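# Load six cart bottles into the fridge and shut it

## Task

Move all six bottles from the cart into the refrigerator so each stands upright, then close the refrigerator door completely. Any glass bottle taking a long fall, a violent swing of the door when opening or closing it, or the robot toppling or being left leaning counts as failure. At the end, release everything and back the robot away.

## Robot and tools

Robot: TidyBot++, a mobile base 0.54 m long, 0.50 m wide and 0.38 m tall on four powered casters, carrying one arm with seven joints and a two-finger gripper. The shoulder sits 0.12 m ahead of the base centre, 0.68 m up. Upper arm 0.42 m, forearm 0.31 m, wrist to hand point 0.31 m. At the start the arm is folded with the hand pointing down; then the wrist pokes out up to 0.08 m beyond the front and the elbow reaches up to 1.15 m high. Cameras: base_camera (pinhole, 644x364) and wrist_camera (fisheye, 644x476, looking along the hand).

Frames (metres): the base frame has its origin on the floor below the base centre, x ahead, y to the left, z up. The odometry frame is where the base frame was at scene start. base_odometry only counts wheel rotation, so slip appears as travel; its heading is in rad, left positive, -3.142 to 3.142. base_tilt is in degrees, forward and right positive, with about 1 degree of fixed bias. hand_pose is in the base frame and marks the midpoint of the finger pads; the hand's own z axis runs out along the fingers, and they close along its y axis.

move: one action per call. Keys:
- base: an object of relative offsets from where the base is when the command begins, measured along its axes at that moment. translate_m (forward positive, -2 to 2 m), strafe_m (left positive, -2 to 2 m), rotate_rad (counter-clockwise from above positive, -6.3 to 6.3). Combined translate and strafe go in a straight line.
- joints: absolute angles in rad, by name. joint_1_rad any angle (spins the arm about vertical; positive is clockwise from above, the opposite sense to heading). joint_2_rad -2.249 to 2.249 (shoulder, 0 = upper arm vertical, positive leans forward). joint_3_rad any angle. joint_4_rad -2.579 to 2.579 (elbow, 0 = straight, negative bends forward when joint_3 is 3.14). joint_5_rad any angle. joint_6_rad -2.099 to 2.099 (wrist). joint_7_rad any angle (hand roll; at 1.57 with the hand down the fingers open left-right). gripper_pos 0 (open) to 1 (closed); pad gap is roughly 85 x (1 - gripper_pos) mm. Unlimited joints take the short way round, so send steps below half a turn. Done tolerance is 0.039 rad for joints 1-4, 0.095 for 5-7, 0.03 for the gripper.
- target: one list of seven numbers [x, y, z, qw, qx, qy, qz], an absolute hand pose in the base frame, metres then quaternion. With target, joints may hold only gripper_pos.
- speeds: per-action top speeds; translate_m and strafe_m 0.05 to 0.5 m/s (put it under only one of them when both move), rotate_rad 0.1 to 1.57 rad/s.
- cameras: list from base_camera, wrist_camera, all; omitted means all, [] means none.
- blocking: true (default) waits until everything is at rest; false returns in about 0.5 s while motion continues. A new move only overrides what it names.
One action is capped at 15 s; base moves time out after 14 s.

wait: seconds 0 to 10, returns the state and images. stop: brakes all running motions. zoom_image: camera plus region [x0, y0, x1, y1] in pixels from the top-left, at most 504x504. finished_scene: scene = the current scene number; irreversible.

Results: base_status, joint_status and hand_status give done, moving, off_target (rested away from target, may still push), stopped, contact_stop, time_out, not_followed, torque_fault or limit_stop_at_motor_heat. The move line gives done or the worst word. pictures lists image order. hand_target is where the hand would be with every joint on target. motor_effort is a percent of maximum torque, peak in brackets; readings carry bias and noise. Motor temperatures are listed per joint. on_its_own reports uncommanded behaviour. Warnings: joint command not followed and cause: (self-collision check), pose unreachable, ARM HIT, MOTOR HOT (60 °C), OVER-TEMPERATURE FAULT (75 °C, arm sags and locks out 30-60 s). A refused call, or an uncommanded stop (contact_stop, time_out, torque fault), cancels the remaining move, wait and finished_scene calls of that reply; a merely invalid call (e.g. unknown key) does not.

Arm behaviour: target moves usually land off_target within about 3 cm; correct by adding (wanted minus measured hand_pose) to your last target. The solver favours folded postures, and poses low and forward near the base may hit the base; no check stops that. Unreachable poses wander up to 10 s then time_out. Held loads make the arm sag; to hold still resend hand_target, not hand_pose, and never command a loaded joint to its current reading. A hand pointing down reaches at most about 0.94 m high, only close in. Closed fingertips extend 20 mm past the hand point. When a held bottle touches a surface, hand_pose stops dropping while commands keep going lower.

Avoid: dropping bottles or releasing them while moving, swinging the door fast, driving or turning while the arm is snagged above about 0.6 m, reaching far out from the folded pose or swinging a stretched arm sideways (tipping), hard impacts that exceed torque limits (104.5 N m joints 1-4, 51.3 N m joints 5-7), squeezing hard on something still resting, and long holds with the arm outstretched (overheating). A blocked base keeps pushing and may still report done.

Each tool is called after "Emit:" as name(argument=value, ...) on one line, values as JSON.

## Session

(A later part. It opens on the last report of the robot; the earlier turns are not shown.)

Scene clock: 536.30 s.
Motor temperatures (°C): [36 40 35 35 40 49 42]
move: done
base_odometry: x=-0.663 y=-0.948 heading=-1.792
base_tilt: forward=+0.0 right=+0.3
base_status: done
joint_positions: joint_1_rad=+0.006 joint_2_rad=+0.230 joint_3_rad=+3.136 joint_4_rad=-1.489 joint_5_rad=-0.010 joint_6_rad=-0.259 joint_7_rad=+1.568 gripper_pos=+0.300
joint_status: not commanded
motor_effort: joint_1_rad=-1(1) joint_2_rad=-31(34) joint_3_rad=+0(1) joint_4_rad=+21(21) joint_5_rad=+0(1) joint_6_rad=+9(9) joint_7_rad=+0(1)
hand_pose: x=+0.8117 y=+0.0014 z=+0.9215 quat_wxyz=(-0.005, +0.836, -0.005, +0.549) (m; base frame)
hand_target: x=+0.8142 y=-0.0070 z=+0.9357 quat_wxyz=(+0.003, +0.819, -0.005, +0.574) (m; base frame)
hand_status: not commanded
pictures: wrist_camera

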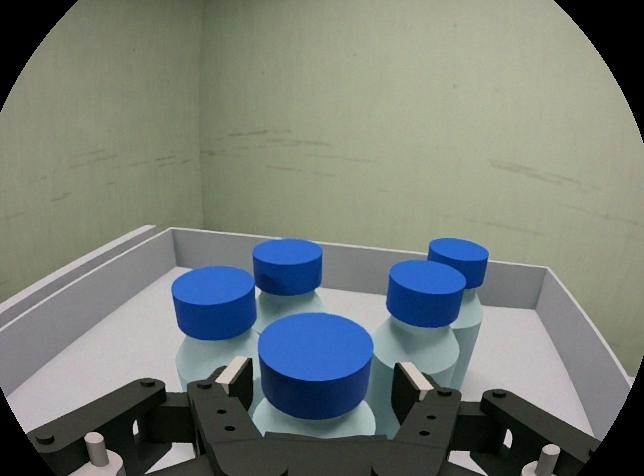

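Emit:
move(base={"translate_m":0.022,"strafe_m":0.002}, speeds={"translate_m":0.05}, joints={"gripper_pos":0.36}, cameras=["wrist_camera"])

Emit:
zoom_image(camera="wrist_camera", region=[200, 290, 480, 476])

Scene clock: 542.87 s.
Motor temperatures (°C): [36 40 35 35 40 49 42]
move: done
base_odometry: x=-0.666 y=-0.970 heading=-1.792
base_tilt: forward=+0.0 right=+0.3
base_status: done
joint_positions: joint_1_rad=+0.006 joint_2_rad=+0.230 joint_3_rad=+3.136 joint_4_rad=-1.489 joint_5_rad=-0.010 joint_6_rad=-0.258 joint_7_rad=+1.568 gripper_pos=+0.360
joint_status: all done
motor_effort: joint_1_rad=+0(2) joint_2_rad=-31(34) joint_3_rad=+1(2) joint_4_rad=+21(21) joint_5_rad=+0(1) joint_6_rad=+9(9) joint_7_rad=+0(1)
hand_pose: x=+0.8118 y=+0.0014 z=+0.9216 quat_wxyz=(-0.005, +0.835, -0.005, +0.550) (m; base frame)
hand_target: x=+0.8142 y=-0.0070 z=+0.9357 quat_wxyz=(+0.003, +0.819, -0.005, +0.574) (m; base frame)
hand_status: not commanded
pictures: wrist_camera

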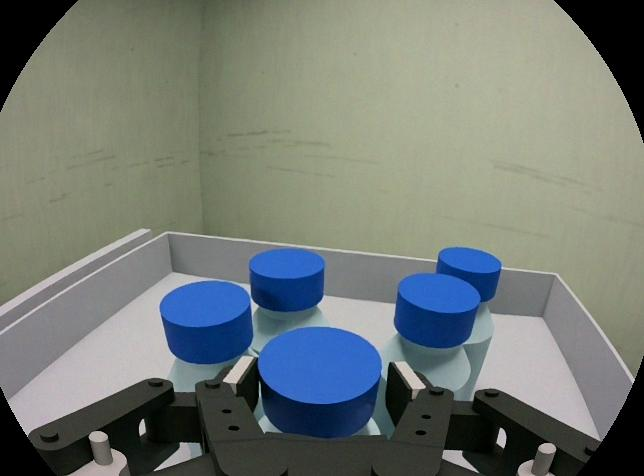

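Scaled by 1.800.

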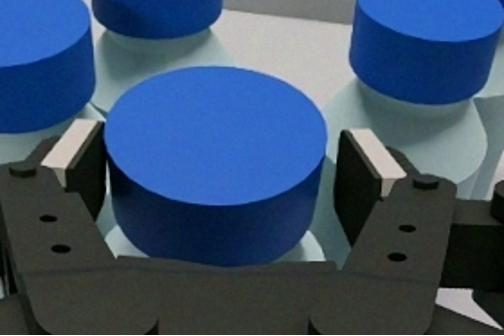

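Emit:
move(base={"translate_m":0.008}, speeds={"translate_m":0.05}, cameras=[])

Emit:
zoom_image(camera="wrist_camera", region=[200, 290, 480, 476])

Emit:
move(joints={"gripper_pos":0.7}, cameras=["wrist_camera"])

Emit:
zoom_image(camera="wrist_camera", region=[200, 290, 480, 476])

Scene clock: 552.00 s.
Motor temperatures (°C): [36 40 35 35 40 49 42]
move: done
base_odometry: x=-0.668 y=-0.978 heading=-1.792
base_tilt: forward=+0.0 right=+0.3
base_status: done
joint_positions: joint_1_rad=+0.006 joint_2_rad=+0.232 joint_3_rad=+3.136 joint_4_rad=-1.490 joint_5_rad=-0.010 joint_6_rad=-0.257 joint_7_rad=+1.568 gripper_pos=+0.360
joint_status: not commanded
motor_effort: joint_1_rad=-1(2) joint_2_rad=-31(34) joint_3_rad=+0(2) joint_4_rad=+20(21) joint_5_rad=+0(1) joint_6_rad=+9(9) joint_7_rad=+0(1)
hand_pose: x=+0.8123 y=+0.0014 z=+0.9203 quat_wxyz=(-0.005, +0.836, -0.005, +0.549) (m; base frame)
hand_target: x=+0.8142 y=-0.0070 z=+0.9357 quat_wxyz=(+0.003, +0.819, -0.005, +0.574) (m; base frame)
hand_status: not commanded
pictures: none
No camera images: "cameras" was empty.

Scaled by 1.800.

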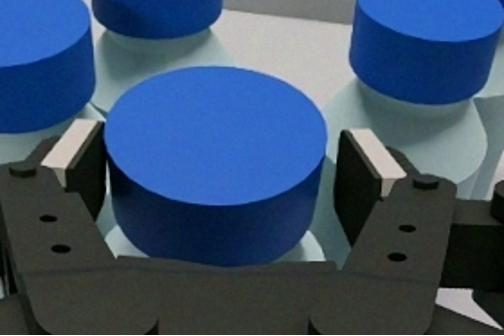

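Scene clock: 552.73 s.
Motor temperatures (°C): [36 40 35 35 40 49 42]
move: off_target
base_odometry: x=-0.668 y=-0.978 heading=-1.792
base_tilt: forward=+0.0 right=+0.3
base_status: not commanded
joint_positions: joint_1_rad=+0.006 joint_2_rad=+0.232 joint_3_rad=+3.136 joint_4_rad=-1.490 joint_5_rad=-0.010 joint_6_rad=-0.256 joint_7_rad=+1.568 gripper_pos=+0.441
joint_status: gripper_pos off_target (ended at +0.441, target +0.700)
motor_effort: joint_1_rad=+0(2) joint_2_rad=-31(31) joint_3_rad=+0(2) joint_4_rad=+20(21) joint_5_rad=+0(1) joint_6_rad=+9(10) joint_7_rad=-1(1)
hand_pose: x=+0.8124 y=+0.0014 z=+0.9208 quat_wxyz=(-0.005, +0.835, -0.005, +0.550) (m; base frame)
hand_target: x=+0.8142 y=-0.0070 z=+0.9357 quat_wxyz=(+0.003, +0.819, -0.005, +0.574) (m; base frame)
hand_status: not commanded
pictures: wrist_camera

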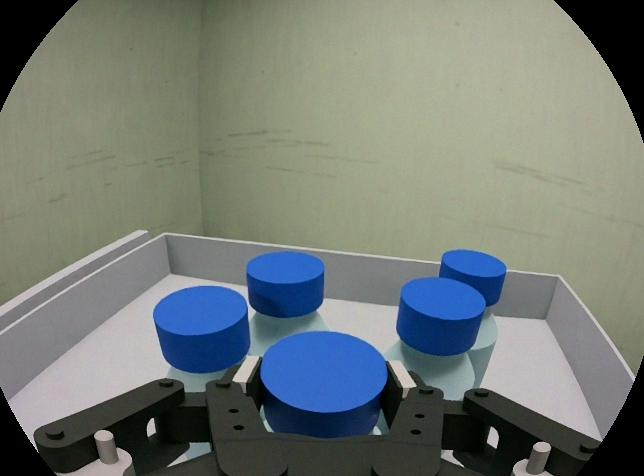

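Scaled by 1.800.

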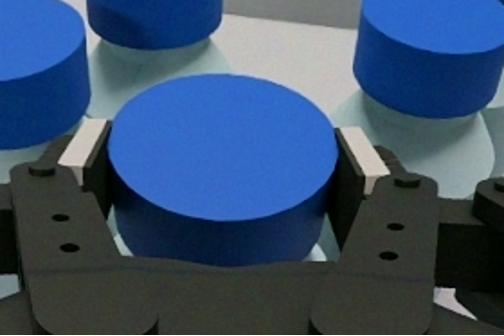

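Emit:
move(joints={"joint_4_rad":-1.46,"joint_6_rad":-0.237}, cameras=["wrist_camera"])

Emit:
move(joints={"joint_4_rad":-1.41,"joint_6_rad":-0.287}, cameras=["wrist_camera"])

Scene clock: 556.67 s.
Motor temperatures (°C): [36 40 35 35 40 49 42]
move: done
base_odometry: x=-0.668 y=-0.978 heading=-1.792
base_tilt: forward=+0.0 right=+0.3
base_status: not commanded
joint_positions: joint_1_rad=+0.006 joint_2_rad=+0.238 joint_3_rad=+3.136 joint_4_rad=-1.481 joint_5_rad=-0.010 joint_6_rad=-0.258 joint_7_rad=+1.568 gripper_pos=+0.441
joint_status: all done
motor_effort: joint_1_rad=+0(1) joint_2_rad=-35(36) joint_3_rad=+0(1) joint_4_rad=+24(24) joint_5_rad=+0(0) joint_6_rad=+11(13) joint_7_rad=+0(1)
hand_pose: x=+0.8150 y=+0.0014 z=+0.9213 quat_wxyz=(-0.005, +0.835, -0.005, +0.550) (m; base frame)
hand_target: x=+0.8164 y=-0.0070 z=+0.9519 quat_wxyz=(+0.003, +0.819, -0.005, +0.574) (m; base frame)
hand_status: not commanded
pictures: wrist_camera

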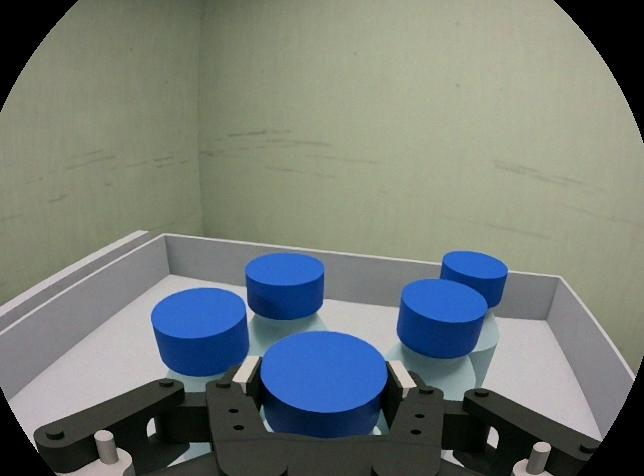

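Scene clock: 557.40 s.
Motor temperatures (°C): [36 40 35 35 40 49 42]
move: done
base_odometry: x=-0.668 y=-0.978 heading=-1.792
base_tilt: forward=+0.0 right=+0.3
base_status: not commanded
joint_positions: joint_1_rad=+0.006 joint_2_rad=+0.251 joint_3_rad=+3.136 joint_4_rad=-1.446 joint_5_rad=-0.010 joint_6_rad=-0.281 joint_7_rad=+1.568 gripper_pos=+0.441
joint_status: all done
motor_effort: joint_1_rad=+0(1) joint_2_rad=-38(39) joint_3_rad=+0(0) joint_4_rad=+25(27) joint_5_rad=+0(0) joint_6_rad=+13(13) joint_7_rad=+0(1)
hand_pose: x=+0.8210 y=+0.0014 z=+0.9264 quat_wxyz=(-0.005, +0.836, -0.005, +0.549) (m; base frame)
hand_target: x=+0.8177 y=-0.0070 z=+0.9675 quat_wxyz=(+0.003, +0.819, -0.005, +0.574) (m; base frame)
hand_status: not commanded
pictures: wrist_camera

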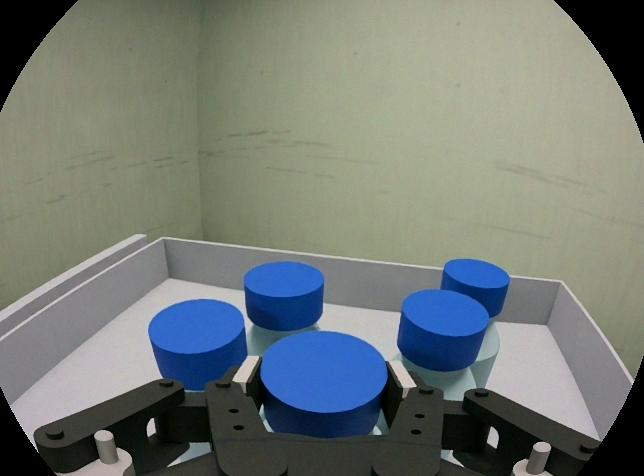

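Emit:
move(joints={"joint_2_rad":0.18,"joint_4_rad":-1.36,"joint_6_rad":-0.39}, cameras=["wrist_camera"])

Emit:
move(joints={"joint_2_rad":0.15,"joint_4_rad":-1.25,"joint_6_rad":-0.52}, cameras=["wrist_camera"])

Emit:
move(joints={"joint_2_rad":0.12,"joint_4_rad":-1.1,"joint_6_rad":-0.65}, cameras=["wrist_camera"])

Scene clock: 565.93 s.
Motor temperatures (°C): [36 40 35 35 40 49 42]
move: off_target
base_odometry: x=-0.668 y=-0.978 heading=-1.792
base_tilt: forward=+0.0 right=+0.3
base_status: not commanded
joint_positions: joint_1_rad=+0.006 joint_2_rad=+0.232 joint_3_rad=+3.136 joint_4_rad=-1.396 joint_5_rad=-0.010 joint_6_rad=-0.370 joint_7_rad=+1.568 gripper_pos=+0.441
joint_status: joint_2_rad off_target (ended at +0.232, target +0.180); the others done
motor_effort: joint_1_rad=-1(1) joint_2_rad=-37(41) joint_3_rad=+0(1) joint_4_rad=+25(27) joint_5_rad=+0(0) joint_6_rad=+12(14) joint_7_rad=+0(1)
hand_pose: x=+0.8129 y=+0.0017 z=+0.9443 quat_wxyz=(-0.005, +0.841, -0.005, +0.541) (m; base frame)
hand_target: x=+0.7999 y=-0.0068 z=+0.9961 quat_wxyz=(+0.003, +0.822, -0.005, +0.569) (m; base frame)
hand_status: not commanded
pictures: wrist_camera

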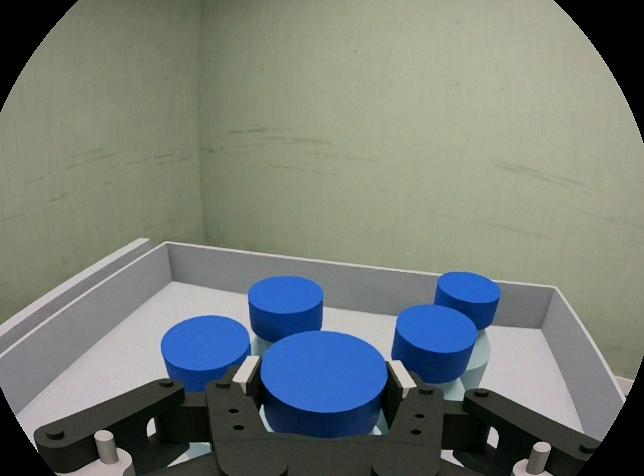

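Scene clock: 567.23 s.
Motor temperatures (°C): [36 40 35 35 40 49 42]
move: off_target
base_odometry: x=-0.668 y=-0.978 heading=-1.792
base_tilt: forward=+0.0 right=+0.3
base_status: not commanded
joint_positions: joint_1_rad=+0.006 joint_2_rad=+0.200 joint_3_rad=+3.136 joint_4_rad=-1.283 joint_5_rad=-0.010 joint_6_rad=-0.492 joint_7_rad=+1.568 gripper_pos=+0.441
joint_status: joint_2_rad off_target (ended at +0.200, target +0.150); the others done
motor_effort: joint_1_rad=+0(1) joint_2_rad=-36(40) joint_3_rad=+0(1) joint_4_rad=+26(27) joint_5_rad=+0(0) joint_6_rad=+13(15) joint_7_rad=+0(1)
hand_pose: x=+0.8020 y=+0.0020 z=+0.9990 quat_wxyz=(-0.005, +0.835, -0.004, +0.550) (m; base frame)
hand_target: x=+0.7841 y=-0.0066 z=+1.0448 quat_wxyz=(+0.003, +0.819, -0.005, +0.574) (m; base frame)
hand_status: not commanded
pictures: wrist_camera

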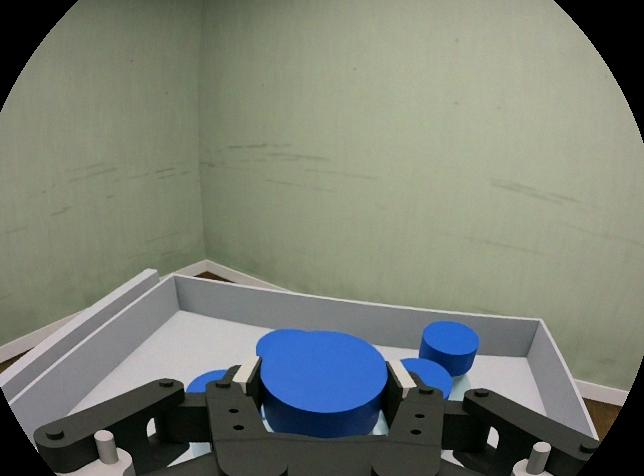

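Scene clock: 568.67 s.
Motor temperatures (°C): [36 40 35 35 40 49 42]
move: off_target
base_odometry: x=-0.668 y=-0.978 heading=-1.792
base_tilt: forward=+0.0 right=+0.3
base_status: not commanded
joint_positions: joint_1_rad=+0.006 joint_2_rad=+0.167 joint_3_rad=+3.136 joint_4_rad=-1.132 joint_5_rad=-0.010 joint_6_rad=-0.623 joint_7_rad=+1.568 gripper_pos=+0.441
joint_status: joint_2_rad off_target (ended at +0.167, target +0.120); the others done
motor_effort: joint_1_rad=+0(1) joint_2_rad=-34(38) joint_3_rad=+0(1) joint_4_rad=+26(28) joint_5_rad=+0(0) joint_6_rad=+13(14) joint_7_rad=+0(1)
hand_pose: x=+0.7839 y=+0.0024 z=+1.0744 quat_wxyz=(-0.006, +0.820, -0.003, +0.573) (m; base frame)
hand_target: x=+0.7620 y=-0.0064 z=+1.1158 quat_wxyz=(+0.003, +0.805, -0.005, +0.594) (m; base frame)
hand_status: not commanded
pictures: wrist_camera

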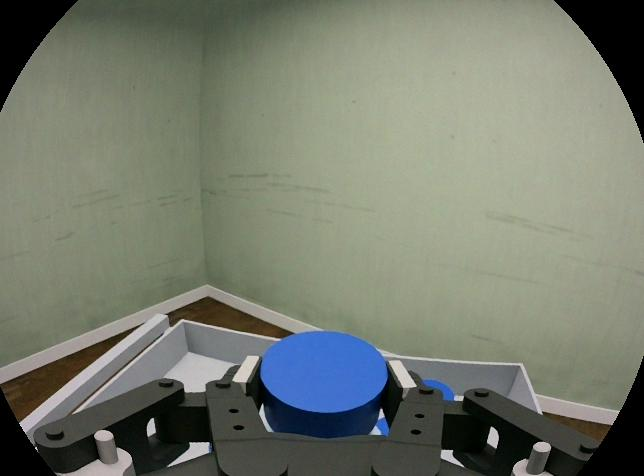

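Emit:
move(base={"translate_m":-0.45}, speeds={"translate_m":0.25}, joints={"joint_2_rad":0.106,"joint_4_rad":-1.044,"joint_6_rad":-0.71}, cameras=[])

Emit:
move(base={"rotate_rad":0.901}, speeds={"rotate_rad":0.5}, cameras=["wrist_camera"])

Scene clock: 579.40 s.
Motor temperatures (°C): [36 40 35 35 40 49 42]
move: off_target
base_odometry: x=-0.568 y=-0.539 heading=-1.792
base_tilt: forward=+0.0 right=+0.3
base_status: done
joint_positions: joint_1_rad=+0.008 joint_2_rad=+0.148 joint_3_rad=+3.136 joint_4_rad=-1.078 joint_5_rad=-0.010 joint_6_rad=-0.688 joint_7_rad=+1.568 gripper_pos=+0.441
joint_status: joint_2_rad off_target (ended at +0.148, target +0.106); the others done
motor_effort: joint_1_rad=-1(2) joint_2_rad=-32(40) joint_3_rad=+0(2) joint_4_rad=+25(27) joint_5_rad=+0(1) joint_6_rad=+14(15) joint_7_rad=+0(1)
hand_pose: x=+0.7698 y=+0.0015 z=+1.0999 quat_wxyz=(-0.005, +0.817, -0.004, +0.576) (m; base frame)
hand_target: x=+0.7488 y=-0.0062 z=+1.1398 quat_wxyz=(+0.003, +0.802, -0.005, +0.598) (m; base frame)
hand_status: not commanded
pictures: none
No camera images: "cameras" was empty.

Scene clock: 582.07 s.
Motor temperatures (°C): [36 40 35 35 40 49 42]
move: done
base_odometry: x=-0.568 y=-0.539 heading=-0.892
base_tilt: forward=+0.0 right=+0.3
base_status: done
joint_positions: joint_1_rad=+0.009 joint_2_rad=+0.148 joint_3_rad=+3.138 joint_4_rad=-1.078 joint_5_rad=-0.010 joint_6_rad=-0.688 joint_7_rad=+1.568 gripper_pos=+0.441
joint_status: not commanded
motor_effort: joint_1_rad=+0(5) joint_2_rad=-33(34) joint_3_rad=+0(4) joint_4_rad=+25(26) joint_5_rad=+0(2) joint_6_rad=+13(14) joint_7_rad=+0(1)
hand_pose: x=+0.7698 y=-0.0004 z=+1.0999 quat_wxyz=(-0.004, +0.817, -0.005, +0.576) (m; base frame)
hand_target: x=+0.7488 y=-0.0062 z=+1.1398 quat_wxyz=(+0.003, +0.802, -0.005, +0.598) (m; base frame)
hand_status: not commanded
pictures: wrist_camera

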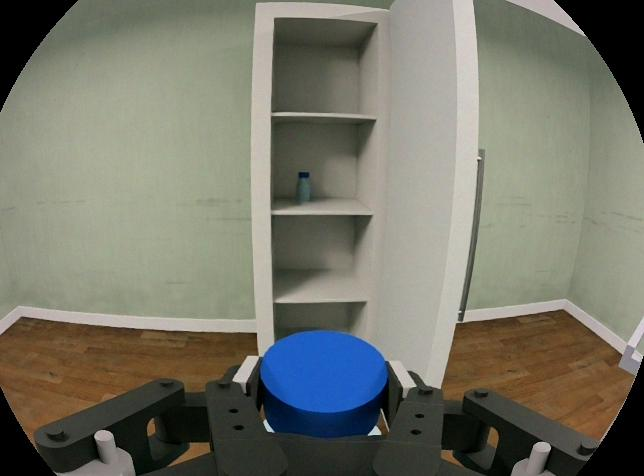

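Emit:
move(base={"translate_m":0.706,"strafe_m":0.031}, speeds={"translate_m":0.35}, joints={"joint_1_rad":0.13}, cameras=["wrist_camera","base_camera"])

Scene clock: 589.50 s.
Motor temperatures (°C): [36 40 35 35 40 49 42]
move: done
base_odometry: x=-0.101 y=-1.069 heading=-0.891
base_tilt: forward=+0.0 right=+0.3
base_status: done
joint_positions: joint_1_rad=+0.130 joint_2_rad=+0.150 joint_3_rad=+3.138 joint_4_rad=-1.077 joint_5_rad=-0.010 joint_6_rad=-0.690 joint_7_rad=+1.568 gripper_pos=+0.441
joint_status: all done
motor_effort: joint_1_rad=+0(3) joint_2_rad=-33(37) joint_3_rad=+0(2) joint_4_rad=+25(26) joint_5_rad=+0(1) joint_6_rad=+13(14) joint_7_rad=+1(1)
hand_pose: x=+0.7660 y=-0.0789 z=+1.0977 quat_wxyz=(+0.030, +0.817, -0.054, +0.574) (m; base frame)
hand_target: x=+0.7437 y=-0.0803 z=+1.1398 quat_wxyz=(+0.039, +0.800, -0.052, +0.597) (m; base frame)
hand_status: not commanded
pictures: base_camera, wrist_camera

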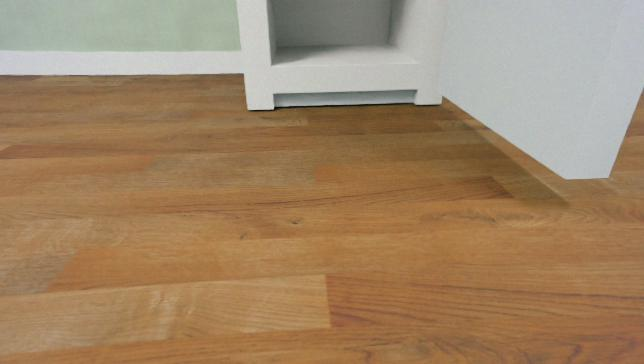

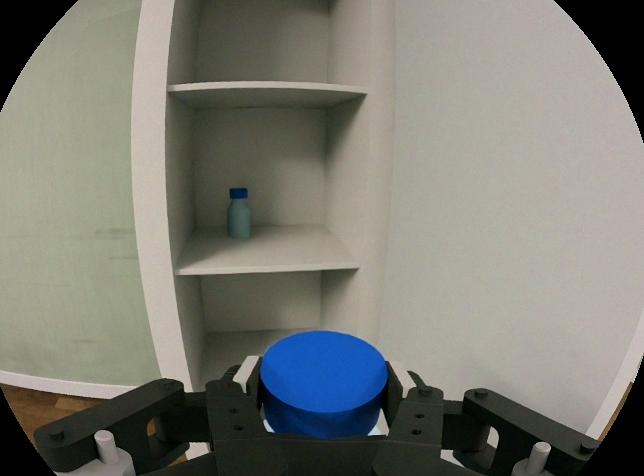

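Emit:
move(base={"translate_m":0.5}, speeds={"translate_m":0.15}, cameras=["wrist_camera","base_camera"])

Scene clock: 599.10 s.
Motor temperatures (°C): [36 40 35 35 40 49 42]
move: done
base_odometry: x=+0.214 y=-1.458 heading=-0.890
base_tilt: forward=+0.0 right=+0.3
base_status: done
joint_positions: joint_1_rad=+0.130 joint_2_rad=+0.150 joint_3_rad=+3.138 joint_4_rad=-1.076 joint_5_rad=-0.010 joint_6_rad=-0.692 joint_7_rad=+1.568 gripper_pos=+0.441
joint_status: not commanded
motor_effort: joint_1_rad=+0(2) joint_2_rad=-33(37) joint_3_rad=+0(1) joint_4_rad=+25(26) joint_5_rad=+0(1) joint_6_rad=+13(14) joint_7_rad=-1(1)
hand_pose: x=+0.7657 y=-0.0789 z=+1.0981 quat_wxyz=(+0.030, +0.817, -0.054, +0.574) (m; base frame)
hand_target: x=+0.7437 y=-0.0803 z=+1.1398 quat_wxyz=(+0.039, +0.800, -0.052, +0.597) (m; base frame)
hand_status: not commanded
pictures: base_camera, wrist_camera

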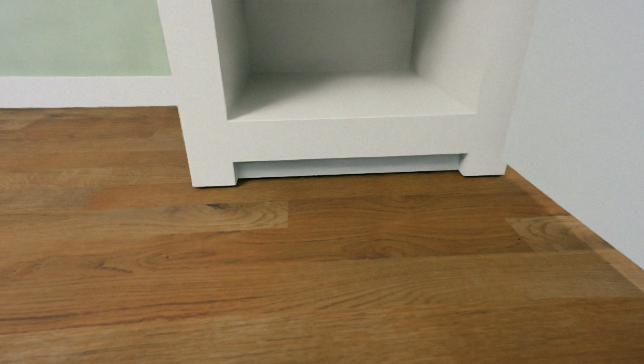

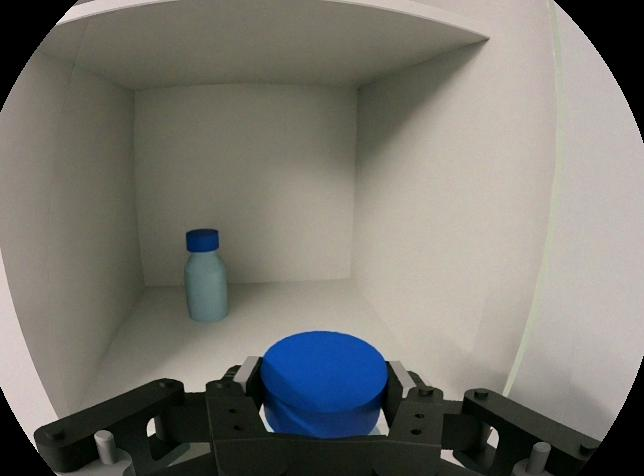

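Emit:
move(base={"translate_m":0.3}, speeds={"translate_m":0.1}, cameras=["wrist_camera"])

Scene clock: 605.27 s.
Motor temperatures (°C): [36 40 35 35 40 49 42]
move: done
base_odometry: x=+0.403 y=-1.691 heading=-0.890
base_tilt: forward=+0.0 right=+0.3
base_status: done
joint_positions: joint_1_rad=+0.130 joint_2_rad=+0.149 joint_3_rad=+3.138 joint_4_rad=-1.076 joint_5_rad=-0.010 joint_6_rad=-0.693 joint_7_rad=+1.568 gripper_pos=+0.441
joint_status: not commanded
motor_effort: joint_1_rad=-1(2) joint_2_rad=-32(37) joint_3_rad=+0(1) joint_4_rad=+25(25) joint_5_rad=+0(1) joint_6_rad=+13(14) joint_7_rad=+0(1)
hand_pose: x=+0.7652 y=-0.0788 z=+1.0986 quat_wxyz=(+0.030, +0.817, -0.054, +0.574) (m; base frame)
hand_target: x=+0.7437 y=-0.0803 z=+1.1398 quat_wxyz=(+0.039, +0.800, -0.052, +0.597) (m; base frame)
hand_status: not commanded
pictures: wrist_camera

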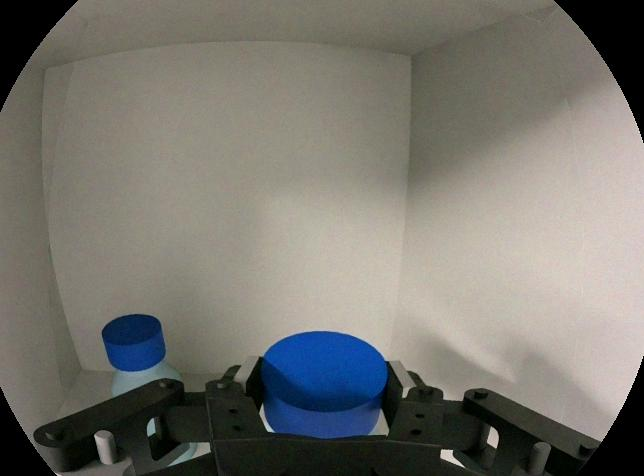

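Emit:
move(base={"translate_m":0.092}, speeds={"translate_m":0.08}, cameras=["wrist_camera"])

Scene clock: 616.80 s.
Motor temperatures (°C): [36 40 35 35 40 49 42]
move: done
base_odometry: x=+0.461 y=-1.762 heading=-0.890
base_tilt: forward=+0.0 right=+0.3
base_status: done
joint_positions: joint_1_rad=+0.130 joint_2_rad=+0.148 joint_3_rad=+3.138 joint_4_rad=-1.076 joint_5_rad=-0.010 joint_6_rad=-0.693 joint_7_rad=+1.568 gripper_pos=+0.441
joint_status: not commanded
motor_effort: joint_1_rad=-1(2) joint_2_rad=-33(37) joint_3_rad=+0(1) joint_4_rad=+25(26) joint_5_rad=+0(1) joint_6_rad=+13(14) joint_7_rad=+1(1)
hand_pose: x=+0.7648 y=-0.0788 z=+1.0991 quat_wxyz=(+0.030, +0.817, -0.054, +0.574) (m; base frame)
hand_target: x=+0.7437 y=-0.0803 z=+1.1398 quat_wxyz=(+0.039, +0.800, -0.052, +0.597) (m; base frame)
hand_status: not commanded
pictures: wrist_camera

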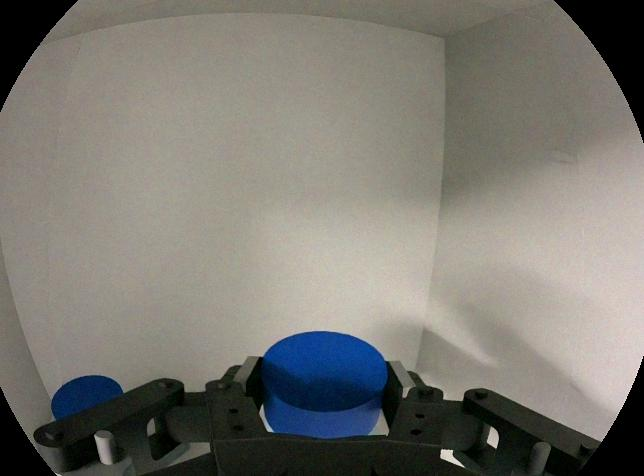

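Emit:
move(joints={"joint_4_rad":-1.144,"joint_6_rad":-0.63}, cameras=["wrist_camera"])

Emit:
move(joints={"joint_4_rad":-1.179,"joint_6_rad":-0.595}, cameras=[])

Emit:
move(joints={"joint_4_rad":-1.209,"joint_6_rad":-0.565}, cameras=["wrist_camera"])

Scene clock: 627.63 s.
Motor temperatures (°C): [36 41 35 35 40 49 41]
move: done
base_odometry: x=+0.461 y=-1.762 heading=-0.890
base_tilt: forward=+0.0 right=+0.2
base_status: not commanded
joint_positions: joint_1_rad=+0.130 joint_2_rad=+0.149 joint_3_rad=+3.138 joint_4_rad=-1.151 joint_5_rad=-0.010 joint_6_rad=-0.693 joint_7_rad=+1.568 gripper_pos=+0.441
joint_status: all done
motor_effort: joint_1_rad=-1(1) joint_2_rad=-33(36) joint_3_rad=+0(1) joint_4_rad=+25(28) joint_5_rad=+0(1) joint_6_rad=+12(14) joint_7_rad=+1(1)
hand_pose: x=+0.7636 y=-0.0786 z=+1.0542 quat_wxyz=(+0.029, +0.838, -0.056, +0.542) (m; base frame)
hand_target: x=+0.7532 y=-0.0816 z=+1.1046 quat_wxyz=(+0.038, +0.806, -0.053, +0.589) (m; base frame)
hand_status: not commanded
pictures: wrist_camera

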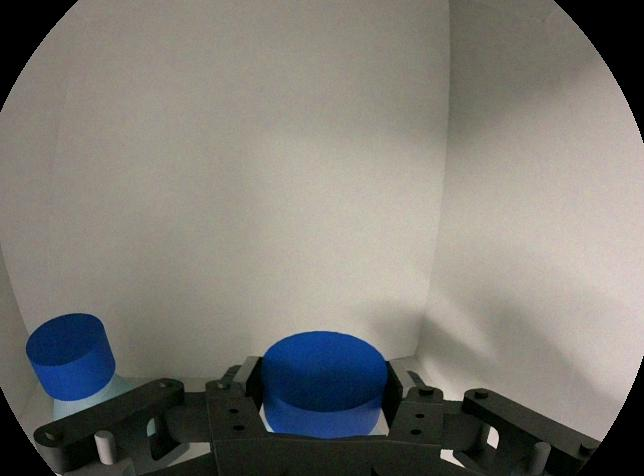

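Scene clock: 628.30 s.
Motor temperatures (°C): [36 41 35 35 40 49 41]
move: done
base_odometry: x=+0.461 y=-1.762 heading=-0.890
base_tilt: forward=+0.0 right=+0.3
base_status: not commanded
joint_positions: joint_1_rad=+0.130 joint_2_rad=+0.148 joint_3_rad=+3.138 joint_4_rad=-1.173 joint_5_rad=-0.010 joint_6_rad=-0.675 joint_7_rad=+1.568 gripper_pos=+0.441
joint_status: all done
motor_effort: joint_1_rad=-1(1) joint_2_rad=-31(33) joint_3_rad=+0(0) joint_4_rad=+23(25) joint_5_rad=+0(0) joint_6_rad=+12(13) joint_7_rad=+0(1)
hand_pose: x=+0.7645 y=-0.0787 z=+1.0469 quat_wxyz=(+0.028, +0.839, -0.056, +0.541) (m; base frame)
hand_target: x=+0.7564 y=-0.0820 z=+1.0941 quat_wxyz=(+0.038, +0.806, -0.053, +0.589) (m; base frame)
hand_status: not commanded
pictures: none
No camera images: "cameras" was empty.

Scene clock: 628.93 s.
Motor temperatures (°C): [36 41 35 35 40 49 41]
move: done
base_odometry: x=+0.461 y=-1.762 heading=-0.890
base_tilt: forward=+0.0 right=+0.3
base_status: not commanded
joint_positions: joint_1_rad=+0.130 joint_2_rad=+0.142 joint_3_rad=+3.138 joint_4_rad=-1.194 joint_5_rad=-0.010 joint_6_rad=-0.648 joint_7_rad=+1.568 gripper_pos=+0.441
joint_status: all done
motor_effort: joint_1_rad=-1(1) joint_2_rad=-29(31) joint_3_rad=+0(0) joint_4_rad=+22(24) joint_5_rad=+0(0) joint_6_rad=+11(12) joint_7_rad=+0(1)
hand_pose: x=+0.7648 y=-0.0788 z=+1.0464 quat_wxyz=(+0.029, +0.835, -0.056, +0.546) (m; base frame)
hand_target: x=+0.7589 y=-0.0823 z=+1.0850 quat_wxyz=(+0.038, +0.806, -0.053, +0.589) (m; base frame)
hand_status: not commanded
pictures: wrist_camera

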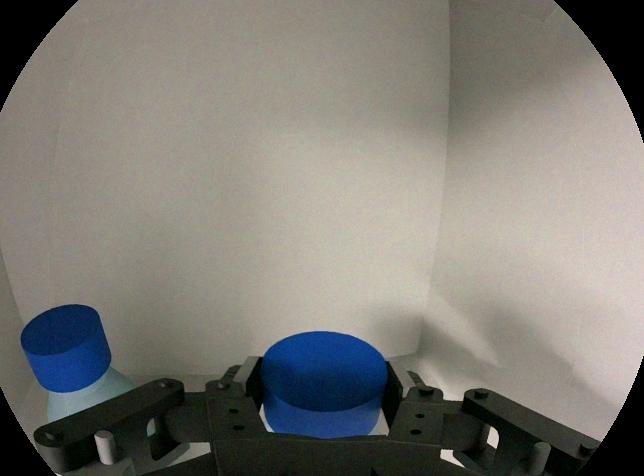

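Emit:
move(joints={"gripper_pos":0.42}, cameras=[])

Emit:
move(joints={"gripper_pos":0.36}, cameras=["wrist_camera"])

Scene clock: 634.53 s.
Motor temperatures (°C): [36 41 35 35 40 49 41]
move: done
base_odometry: x=+0.461 y=-1.762 heading=-0.890
base_tilt: forward=+0.0 right=+0.3
base_status: not commanded
joint_positions: joint_1_rad=+0.130 joint_2_rad=+0.142 joint_3_rad=+3.138 joint_4_rad=-1.194 joint_5_rad=-0.010 joint_6_rad=-0.648 joint_7_rad=+1.568 gripper_pos=+0.418
joint_status: all done
motor_effort: joint_1_rad=-1(1) joint_2_rad=-30(30) joint_3_rad=+1(1) joint_4_rad=+23(23) joint_5_rad=+0(0) joint_6_rad=+10(11) joint_7_rad=+0(1)
hand_pose: x=+0.7648 y=-0.0788 z=+1.0462 quat_wxyz=(+0.029, +0.835, -0.056, +0.546) (m; base frame)
hand_target: x=+0.7589 y=-0.0823 z=+1.0850 quat_wxyz=(+0.038, +0.806, -0.053, +0.589) (m; base frame)
hand_status: not commanded
pictures: none
No camera images: "cameras" was empty.

Scene clock: 635.27 s.
Motor temperatures (°C): [36 41 35 35 40 49 41]
move: done
base_odometry: x=+0.461 y=-1.762 heading=-0.890
base_tilt: forward=+0.0 right=+0.3
base_status: not commanded
joint_positions: joint_1_rad=+0.130 joint_2_rad=+0.131 joint_3_rad=+3.138 joint_4_rad=-1.194 joint_5_rad=-0.010 joint_6_rad=-0.637 joint_7_rad=+1.568 gripper_pos=+0.360
joint_status: all done
motor_effort: joint_1_rad=+0(1) joint_2_rad=-26(31) joint_3_rad=+0(0) joint_4_rad=+20(23) joint_5_rad=+0(1) joint_6_rad=+9(11) joint_7_rad=+1(1)
hand_pose: x=+0.7617 y=-0.0785 z=+1.0567 quat_wxyz=(+0.029, +0.829, -0.055, +0.555) (m; base frame)
hand_target: x=+0.7589 y=-0.0823 z=+1.0850 quat_wxyz=(+0.038, +0.806, -0.053, +0.589) (m; base frame)
hand_status: not commanded
pictures: wrist_camera

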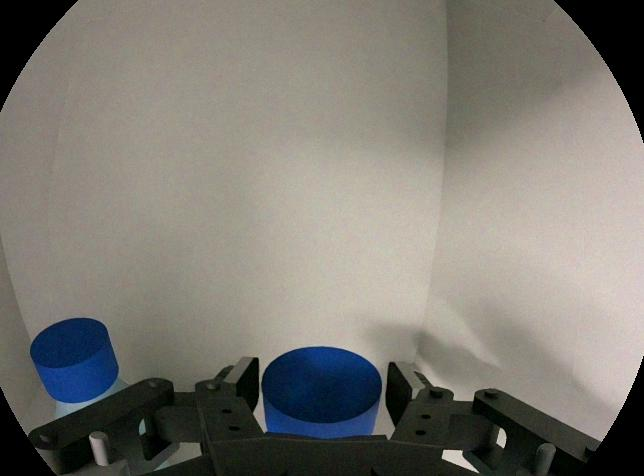

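Emit:
move(joints={"gripper_pos":0.25}, cameras=[])

Emit:
move(base={"translate_m":-0.079,"strafe_m":0.010}, speeds={"translate_m":0.08}, cameras=["wrist_camera"])

Scene clock: 641.13 s.
Motor temperatures (°C): [36 41 35 35 40 49 41]
move: done
base_odometry: x=+0.461 y=-1.762 heading=-0.890
base_tilt: forward=+0.0 right=+0.3
base_status: not commanded
joint_positions: joint_1_rad=+0.130 joint_2_rad=+0.131 joint_3_rad=+3.138 joint_4_rad=-1.194 joint_5_rad=-0.010 joint_6_rad=-0.637 joint_7_rad=+1.568 gripper_pos=+0.250
joint_status: all done
motor_effort: joint_1_rad=-1(1) joint_2_rad=-27(27) joint_3_rad=+0(0) joint_4_rad=+20(21) joint_5_rad=+0(0) joint_6_rad=+9(10) joint_7_rad=+0(1)
hand_pose: x=+0.7617 y=-0.0785 z=+1.0567 quat_wxyz=(+0.029, +0.829, -0.055, +0.555) (m; base frame)
hand_target: x=+0.7589 y=-0.0823 z=+1.0850 quat_wxyz=(+0.038, +0.806, -0.053, +0.589) (m; base frame)
hand_status: not commanded
pictures: none
No camera images: "cameras" was empty.

Scene clock: 642.63 s.
Motor temperatures (°C): [36 40 35 35 40 49 41]
move: done
base_odometry: x=+0.419 y=-1.695 heading=-0.890
base_tilt: forward=+0.0 right=+0.3
base_status: done
joint_positions: joint_1_rad=+0.130 joint_2_rad=+0.122 joint_3_rad=+3.138 joint_4_rad=-1.194 joint_5_rad=-0.010 joint_6_rad=-0.637 joint_7_rad=+1.568 gripper_pos=+0.250
joint_status: not commanded
motor_effort: joint_1_rad=+0(1) joint_2_rad=-26(32) joint_3_rad=+0(1) joint_4_rad=+20(22) joint_5_rad=+0(1) joint_6_rad=+9(10) joint_7_rad=-1(1)
hand_pose: x=+0.7584 y=-0.0780 z=+1.0626 quat_wxyz=(+0.030, +0.827, -0.055, +0.559) (m; base frame)
hand_target: x=+0.7589 y=-0.0823 z=+1.0850 quat_wxyz=(+0.038, +0.806, -0.053, +0.589) (m; base frame)
hand_status: not commanded
pictures: wrist_camera

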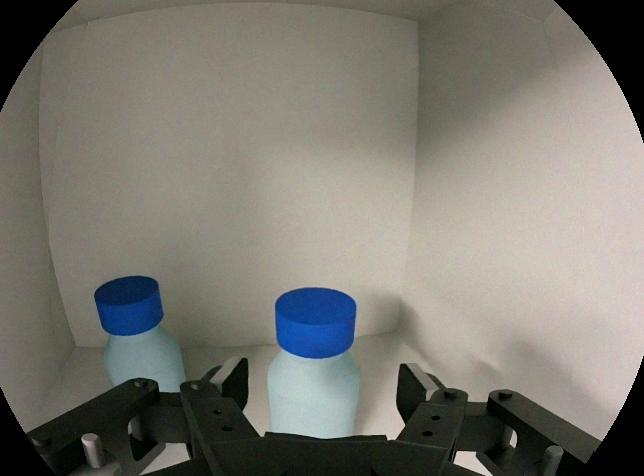

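Emit:
move(base={"translate_m":-0.17}, speeds={"translate_m":0.15}, cameras=[])

Emit:
move(base={"translate_m":-0.63}, speeds={"translate_m":0.35}, joints={"joint_1_rad":0.0}, cameras=["wrist_camera"])

Scene clock: 661.27 s.
Motor temperatures (°C): [36 40 35 35 40 49 41]
move: done
base_odometry: x=+0.312 y=-1.562 heading=-0.890
base_tilt: forward=+0.0 right=+0.3
base_status: done
joint_positions: joint_1_rad=+0.130 joint_2_rad=+0.114 joint_3_rad=+3.138 joint_4_rad=-1.194 joint_5_rad=-0.010 joint_6_rad=-0.636 joint_7_rad=+1.568 gripper_pos=+0.250
joint_status: not commanded
motor_effort: joint_1_rad=+0(1) joint_2_rad=-26(31) joint_3_rad=+0(2) joint_4_rad=+21(21) joint_5_rad=+0(1) joint_6_rad=+9(10) joint_7_rad=+0(2)
hand_pose: x=+0.7555 y=-0.0777 z=+1.0678 quat_wxyz=(+0.030, +0.824, -0.055, +0.563) (m; base frame)
hand_target: x=+0.7589 y=-0.0823 z=+1.0850 quat_wxyz=(+0.038, +0.806, -0.053, +0.589) (m; base frame)
hand_status: not commanded
pictures: none
No camera images: "cameras" was empty.

Scene clock: 664.00 s.
Motor temperatures (°C): [36 40 35 35 40 49 41]
move: done
base_odometry: x=-0.084 y=-1.072 heading=-0.890
base_tilt: forward=+0.0 right=+0.3
base_status: done
joint_positions: joint_1_rad=+0.002 joint_2_rad=+0.112 joint_3_rad=+3.138 joint_4_rad=-1.194 joint_5_rad=-0.010 joint_6_rad=-0.636 joint_7_rad=+1.568 gripper_pos=+0.250
joint_status: all done
motor_effort: joint_1_rad=+0(3) joint_2_rad=-26(31) joint_3_rad=+0(2) joint_4_rad=+21(21) joint_5_rad=+0(1) joint_6_rad=+9(10) joint_7_rad=+0(2)
hand_pose: x=+0.7597 y=+0.0037 z=+1.0690 quat_wxyz=(-0.006, +0.826, -0.002, +0.564) (m; base frame)
hand_target: x=+0.7642 y=+0.0013 z=+1.0850 quat_wxyz=(+0.000, +0.808, +0.000, +0.590) (m; base frame)
hand_status: not commanded
pictures: wrist_camera

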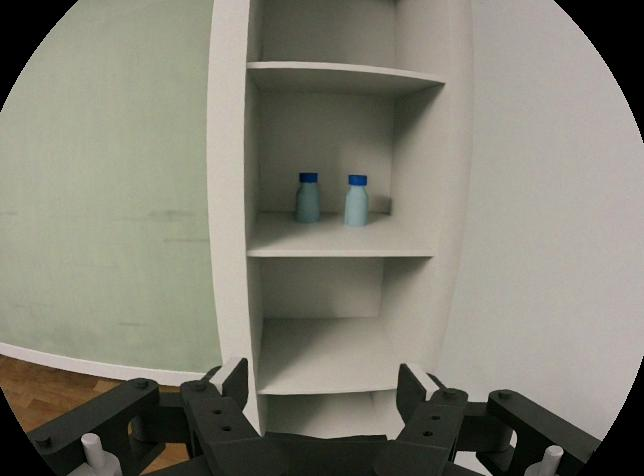

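Emit:
move(base={"translate_m":-0.517,"strafe_m":-0.191,"rotate_rad":-0.9}, speeds={"rotate_rad":0.5}, cameras=["wrist_camera"])

Emit:
zoom_image(camera="wrist_camera", region=[200, 290, 480, 476])

Scene clock: 670.13 s.
Motor temperatures (°C): [36 40 35 35 40 49 41]
move: done
base_odometry: x=-0.559 y=-0.791 heading=-1.791
base_tilt: forward=+0.0 right=+0.3
base_status: done
joint_positions: joint_1_rad=+0.000 joint_2_rad=+0.115 joint_3_rad=+3.138 joint_4_rad=-1.194 joint_5_rad=-0.010 joint_6_rad=-0.635 joint_7_rad=+1.568 gripper_pos=+0.250
joint_status: not commanded
motor_effort: joint_1_rad=+0(3) joint_2_rad=-26(30) joint_3_rad=+0(3) joint_4_rad=+20(21) joint_5_rad=+0(1) joint_6_rad=+9(10) joint_7_rad=-1(1)
hand_pose: x=+0.7608 y=+0.0050 z=+1.0674 quat_wxyz=(-0.006, +0.826, -0.002, +0.563) (m; base frame)
hand_target: x=+0.7642 y=+0.0013 z=+1.0850 quat_wxyz=(+0.000, +0.808, +0.000, +0.590) (m; base frame)
hand_status: not commanded
pictures: wrist_camera

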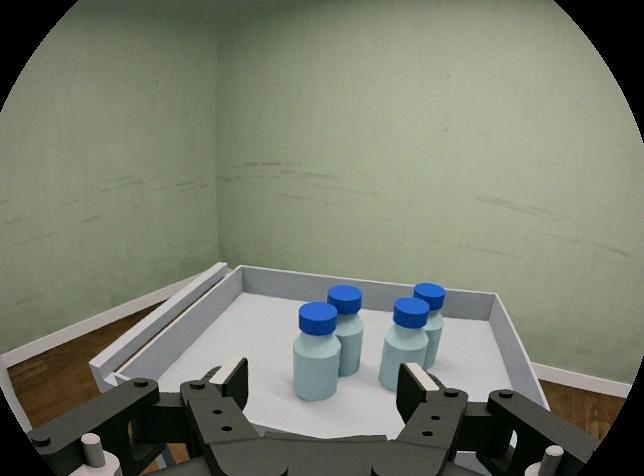

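Scaled by 1.800.

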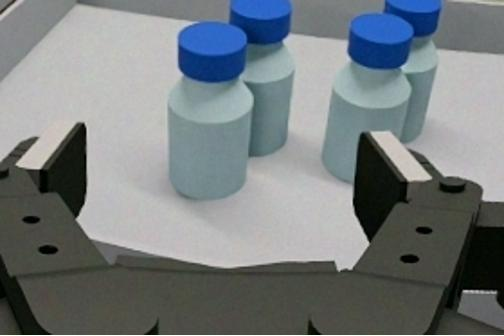

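Emit:
move(base={"translate_m":0.130,"strafe_m":0.523,"rotate_rad":-0.509}, speeds={"rotate_rad":0.4}, cameras=[])

Emit:
move(joints={"joint_2_rad":0.221,"joint_4_rad":-1.512,"joint_6_rad":-0.185,"gripper_pos":0.3}, cameras=["wrist_camera"])

Scene clock: 708.77 s.
Motor temperatures (°C): [36 40 35 35 40 49 41]
move: done
base_odometry: x=-0.076 y=-1.032 heading=-2.301
base_tilt: forward=+0.0 right=+0.3
base_status: done
joint_positions: joint_1_rad=-0.004 joint_2_rad=+0.115 joint_3_rad=+3.138 joint_4_rad=-1.194 joint_5_rad=-0.010 joint_6_rad=-0.635 joint_7_rad=+1.568 gripper_pos=+0.250
joint_status: not commanded
motor_effort: joint_1_rad=-1(3) joint_2_rad=-26(27) joint_3_rad=+0(2) joint_4_rad=+21(21) joint_5_rad=+0(1) joint_6_rad=+9(10) joint_7_rad=+0(1)
hand_pose: x=+0.7607 y=+0.0078 z=+1.0674 quat_wxyz=(-0.008, +0.826, +0.000, +0.563) (m; base frame)
hand_target: x=+0.7642 y=+0.0013 z=+1.0850 quat_wxyz=(+0.000, +0.808, +0.000, +0.590) (m; base frame)
hand_status: not commanded
pictures: none
No camera images: "cameras" was empty.

Scene clock: 710.50 s.
Motor temperatures (°C): [36 40 35 35 40 49 41]
move: done
base_odometry: x=-0.076 y=-1.032 heading=-2.301
base_tilt: forward=+0.0 right=+0.3
base_status: not commanded
joint_positions: joint_1_rad=-0.004 joint_2_rad=+0.233 joint_3_rad=+3.138 joint_4_rad=-1.493 joint_5_rad=-0.010 joint_6_rad=-0.264 joint_7_rad=+1.568 gripper_pos=+0.300
joint_status: all done
motor_effort: joint_1_rad=+0(1) joint_2_rad=-31(35) joint_3_rad=+0(1) joint_4_rad=+21(23) joint_5_rad=+0(1) joint_6_rad=+9(10) joint_7_rad=+0(1)
hand_pose: x=+0.8109 y=+0.0071 z=+0.9161 quat_wxyz=(-0.007, +0.839, -0.002, +0.545) (m; base frame)
hand_target: x=+0.8142 y=+0.0013 z=+0.9357 quat_wxyz=(+0.000, +0.819, +0.000, +0.574) (m; base frame)
hand_status: not commanded
pictures: wrist_camera

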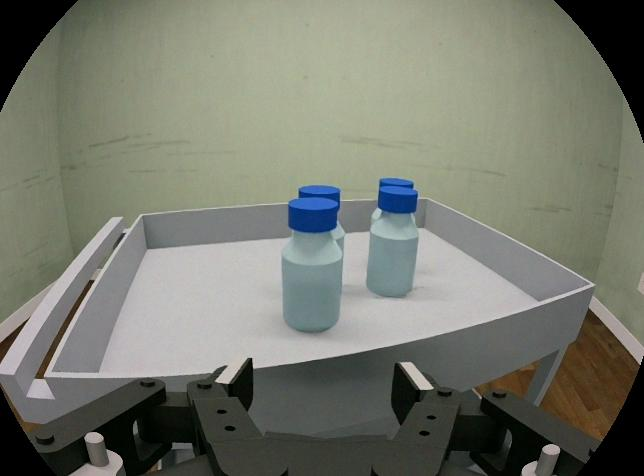

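Emit:
move(base={"translate_m":0.16,"strafe_m":0.006}, speeds={"translate_m":0.15}, joints={"joint_4_rad":-1.485,"joint_6_rad":-0.21}, cameras=["wrist_camera"])

Scene clock: 718.97 s.
Motor temperatures (°C): [36 40 35 35 40 49 41]
move: done
base_odometry: x=-0.178 y=-1.155 heading=-2.300
base_tilt: forward=+0.0 right=+0.3
base_status: done
joint_positions: joint_1_rad=-0.004 joint_2_rad=+0.234 joint_3_rad=+3.138 joint_4_rad=-1.485 joint_5_rad=-0.010 joint_6_rad=-0.262 joint_7_rad=+1.568 gripper_pos=+0.300
joint_status: all done
motor_effort: joint_1_rad=+0(2) joint_2_rad=-31(34) joint_3_rad=+0(1) joint_4_rad=+21(23) joint_5_rad=+0(1) joint_6_rad=+8(10) joint_7_rad=-1(1)
hand_pose: x=+0.8129 y=+0.0069 z=+0.9203 quat_wxyz=(-0.007, +0.836, -0.002, +0.548) (m; base frame)
hand_target: x=+0.8157 y=+0.0013 z=+0.9447 quat_wxyz=(+0.000, +0.818, +0.000, +0.575) (m; base frame)
hand_status: not commanded
pictures: wrist_camera

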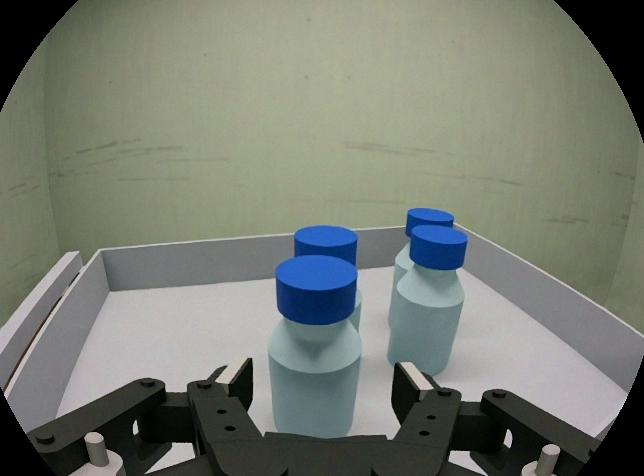

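Emit:
move(base={"translate_m":0.108}, speeds={"translate_m":0.08}, joints={"gripper_pos":0.34}, cameras=["wrist_camera"])

Emit:
zoom_image(camera="wrist_camera", region=[200, 290, 480, 476])

Scene clock: 725.30 s.
Motor temperatures (°C): [36 40 35 35 40 49 41]
move: done
base_odometry: x=-0.250 y=-1.236 heading=-2.300
base_tilt: forward=+0.0 right=+0.3
base_status: done
joint_positions: joint_1_rad=-0.004 joint_2_rad=+0.233 joint_3_rad=+3.138 joint_4_rad=-1.485 joint_5_rad=-0.010 joint_6_rad=-0.262 joint_7_rad=+1.568 gripper_pos=+0.340
joint_status: all done
motor_effort: joint_1_rad=+1(1) joint_2_rad=-31(35) joint_3_rad=+1(2) joint_4_rad=+21(22) joint_5_rad=+0(1) joint_6_rad=+9(10) joint_7_rad=+0(1)
hand_pose: x=+0.8127 y=+0.0070 z=+0.9208 quat_wxyz=(-0.007, +0.836, -0.002, +0.548) (m; base frame)
hand_target: x=+0.8157 y=+0.0013 z=+0.9447 quat_wxyz=(+0.000, +0.818, +0.000, +0.575) (m; base frame)
hand_status: not commanded
pictures: wrist_camera

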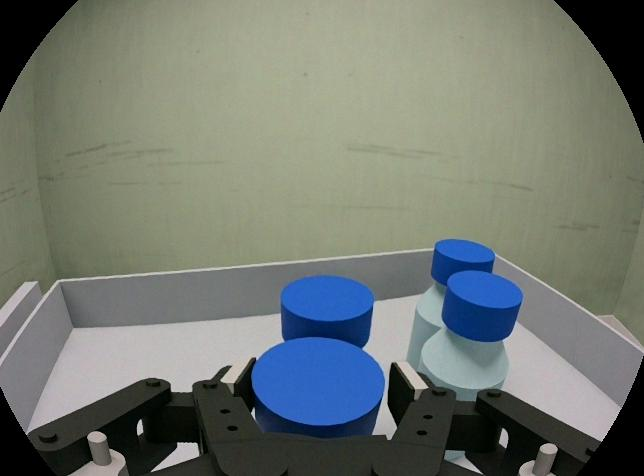

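Scaled by 1.800.

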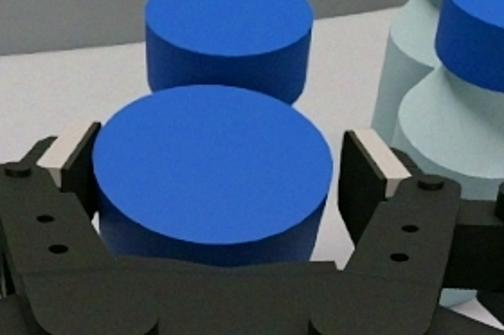

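Emit:
move(base={"translate_m":-0.003,"strafe_m":0.002}, speeds={"translate_m":0.05}, cameras=[])

Emit:
move(joints={"gripper_pos":0.7}, cameras=["wrist_camera"])

Emit:
zoom_image(camera="wrist_camera", region=[200, 290, 480, 476])

Scene clock: 731.70 s.
Motor temperatures (°C): [36 40 35 35 40 49 41]
move: done
base_odometry: x=-0.247 y=-1.235 heading=-2.300
base_tilt: forward=+0.0 right=+0.3
base_status: done
joint_positions: joint_1_rad=-0.004 joint_2_rad=+0.233 joint_3_rad=+3.138 joint_4_rad=-1.485 joint_5_rad=-0.010 joint_6_rad=-0.262 joint_7_rad=+1.568 gripper_pos=+0.340
joint_status: not commanded
motor_effort: joint_1_rad=+1(2) joint_2_rad=-32(35) joint_3_rad=+1(3) joint_4_rad=+21(22) joint_5_rad=+0(1) joint_6_rad=+10(10) joint_7_rad=+0(1)
hand_pose: x=+0.8127 y=+0.0072 z=+0.9210 quat_wxyz=(-0.007, +0.836, -0.001, +0.549) (m; base frame)
hand_target: x=+0.8157 y=+0.0013 z=+0.9447 quat_wxyz=(+0.000, +0.818, +0.000, +0.575) (m; base frame)
hand_status: not commanded
pictures: none
No camera images: "cameras" was empty.

Scene clock: 732.43 s.
Motor temperatures (°C): [36 40 35 35 40 49 41]
move: off_target
base_odometry: x=-0.247 y=-1.235 heading=-2.300
base_tilt: forward=+0.0 right=+0.3
base_status: not commanded
joint_positions: joint_1_rad=-0.004 joint_2_rad=+0.233 joint_3_rad=+3.138 joint_4_rad=-1.485 joint_5_rad=-0.010 joint_6_rad=-0.262 joint_7_rad=+1.568 gripper_pos=+0.437
joint_status: gripper_pos off_target (ended at +0.437, target +0.700)
motor_effort: joint_1_rad=+0(2) joint_2_rad=-30(31) joint_3_rad=+0(2) joint_4_rad=+20(21) joint_5_rad=+0(1) joint_6_rad=+9(9) joint_7_rad=+0(1)
hand_pose: x=+0.8126 y=+0.0072 z=+0.9213 quat_wxyz=(-0.007, +0.836, -0.001, +0.549) (m; base frame)
hand_target: x=+0.8157 y=+0.0013 z=+0.9447 quat_wxyz=(+0.000, +0.818, +0.000, +0.575) (m; base frame)
hand_status: not commanded
pictures: wrist_camera

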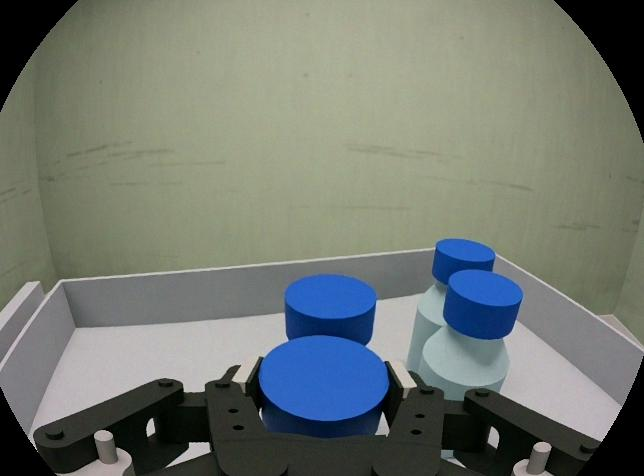

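Scaled by 1.800.

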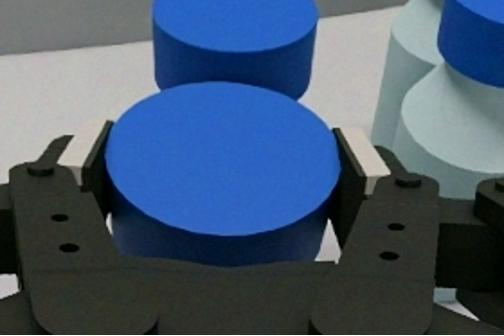

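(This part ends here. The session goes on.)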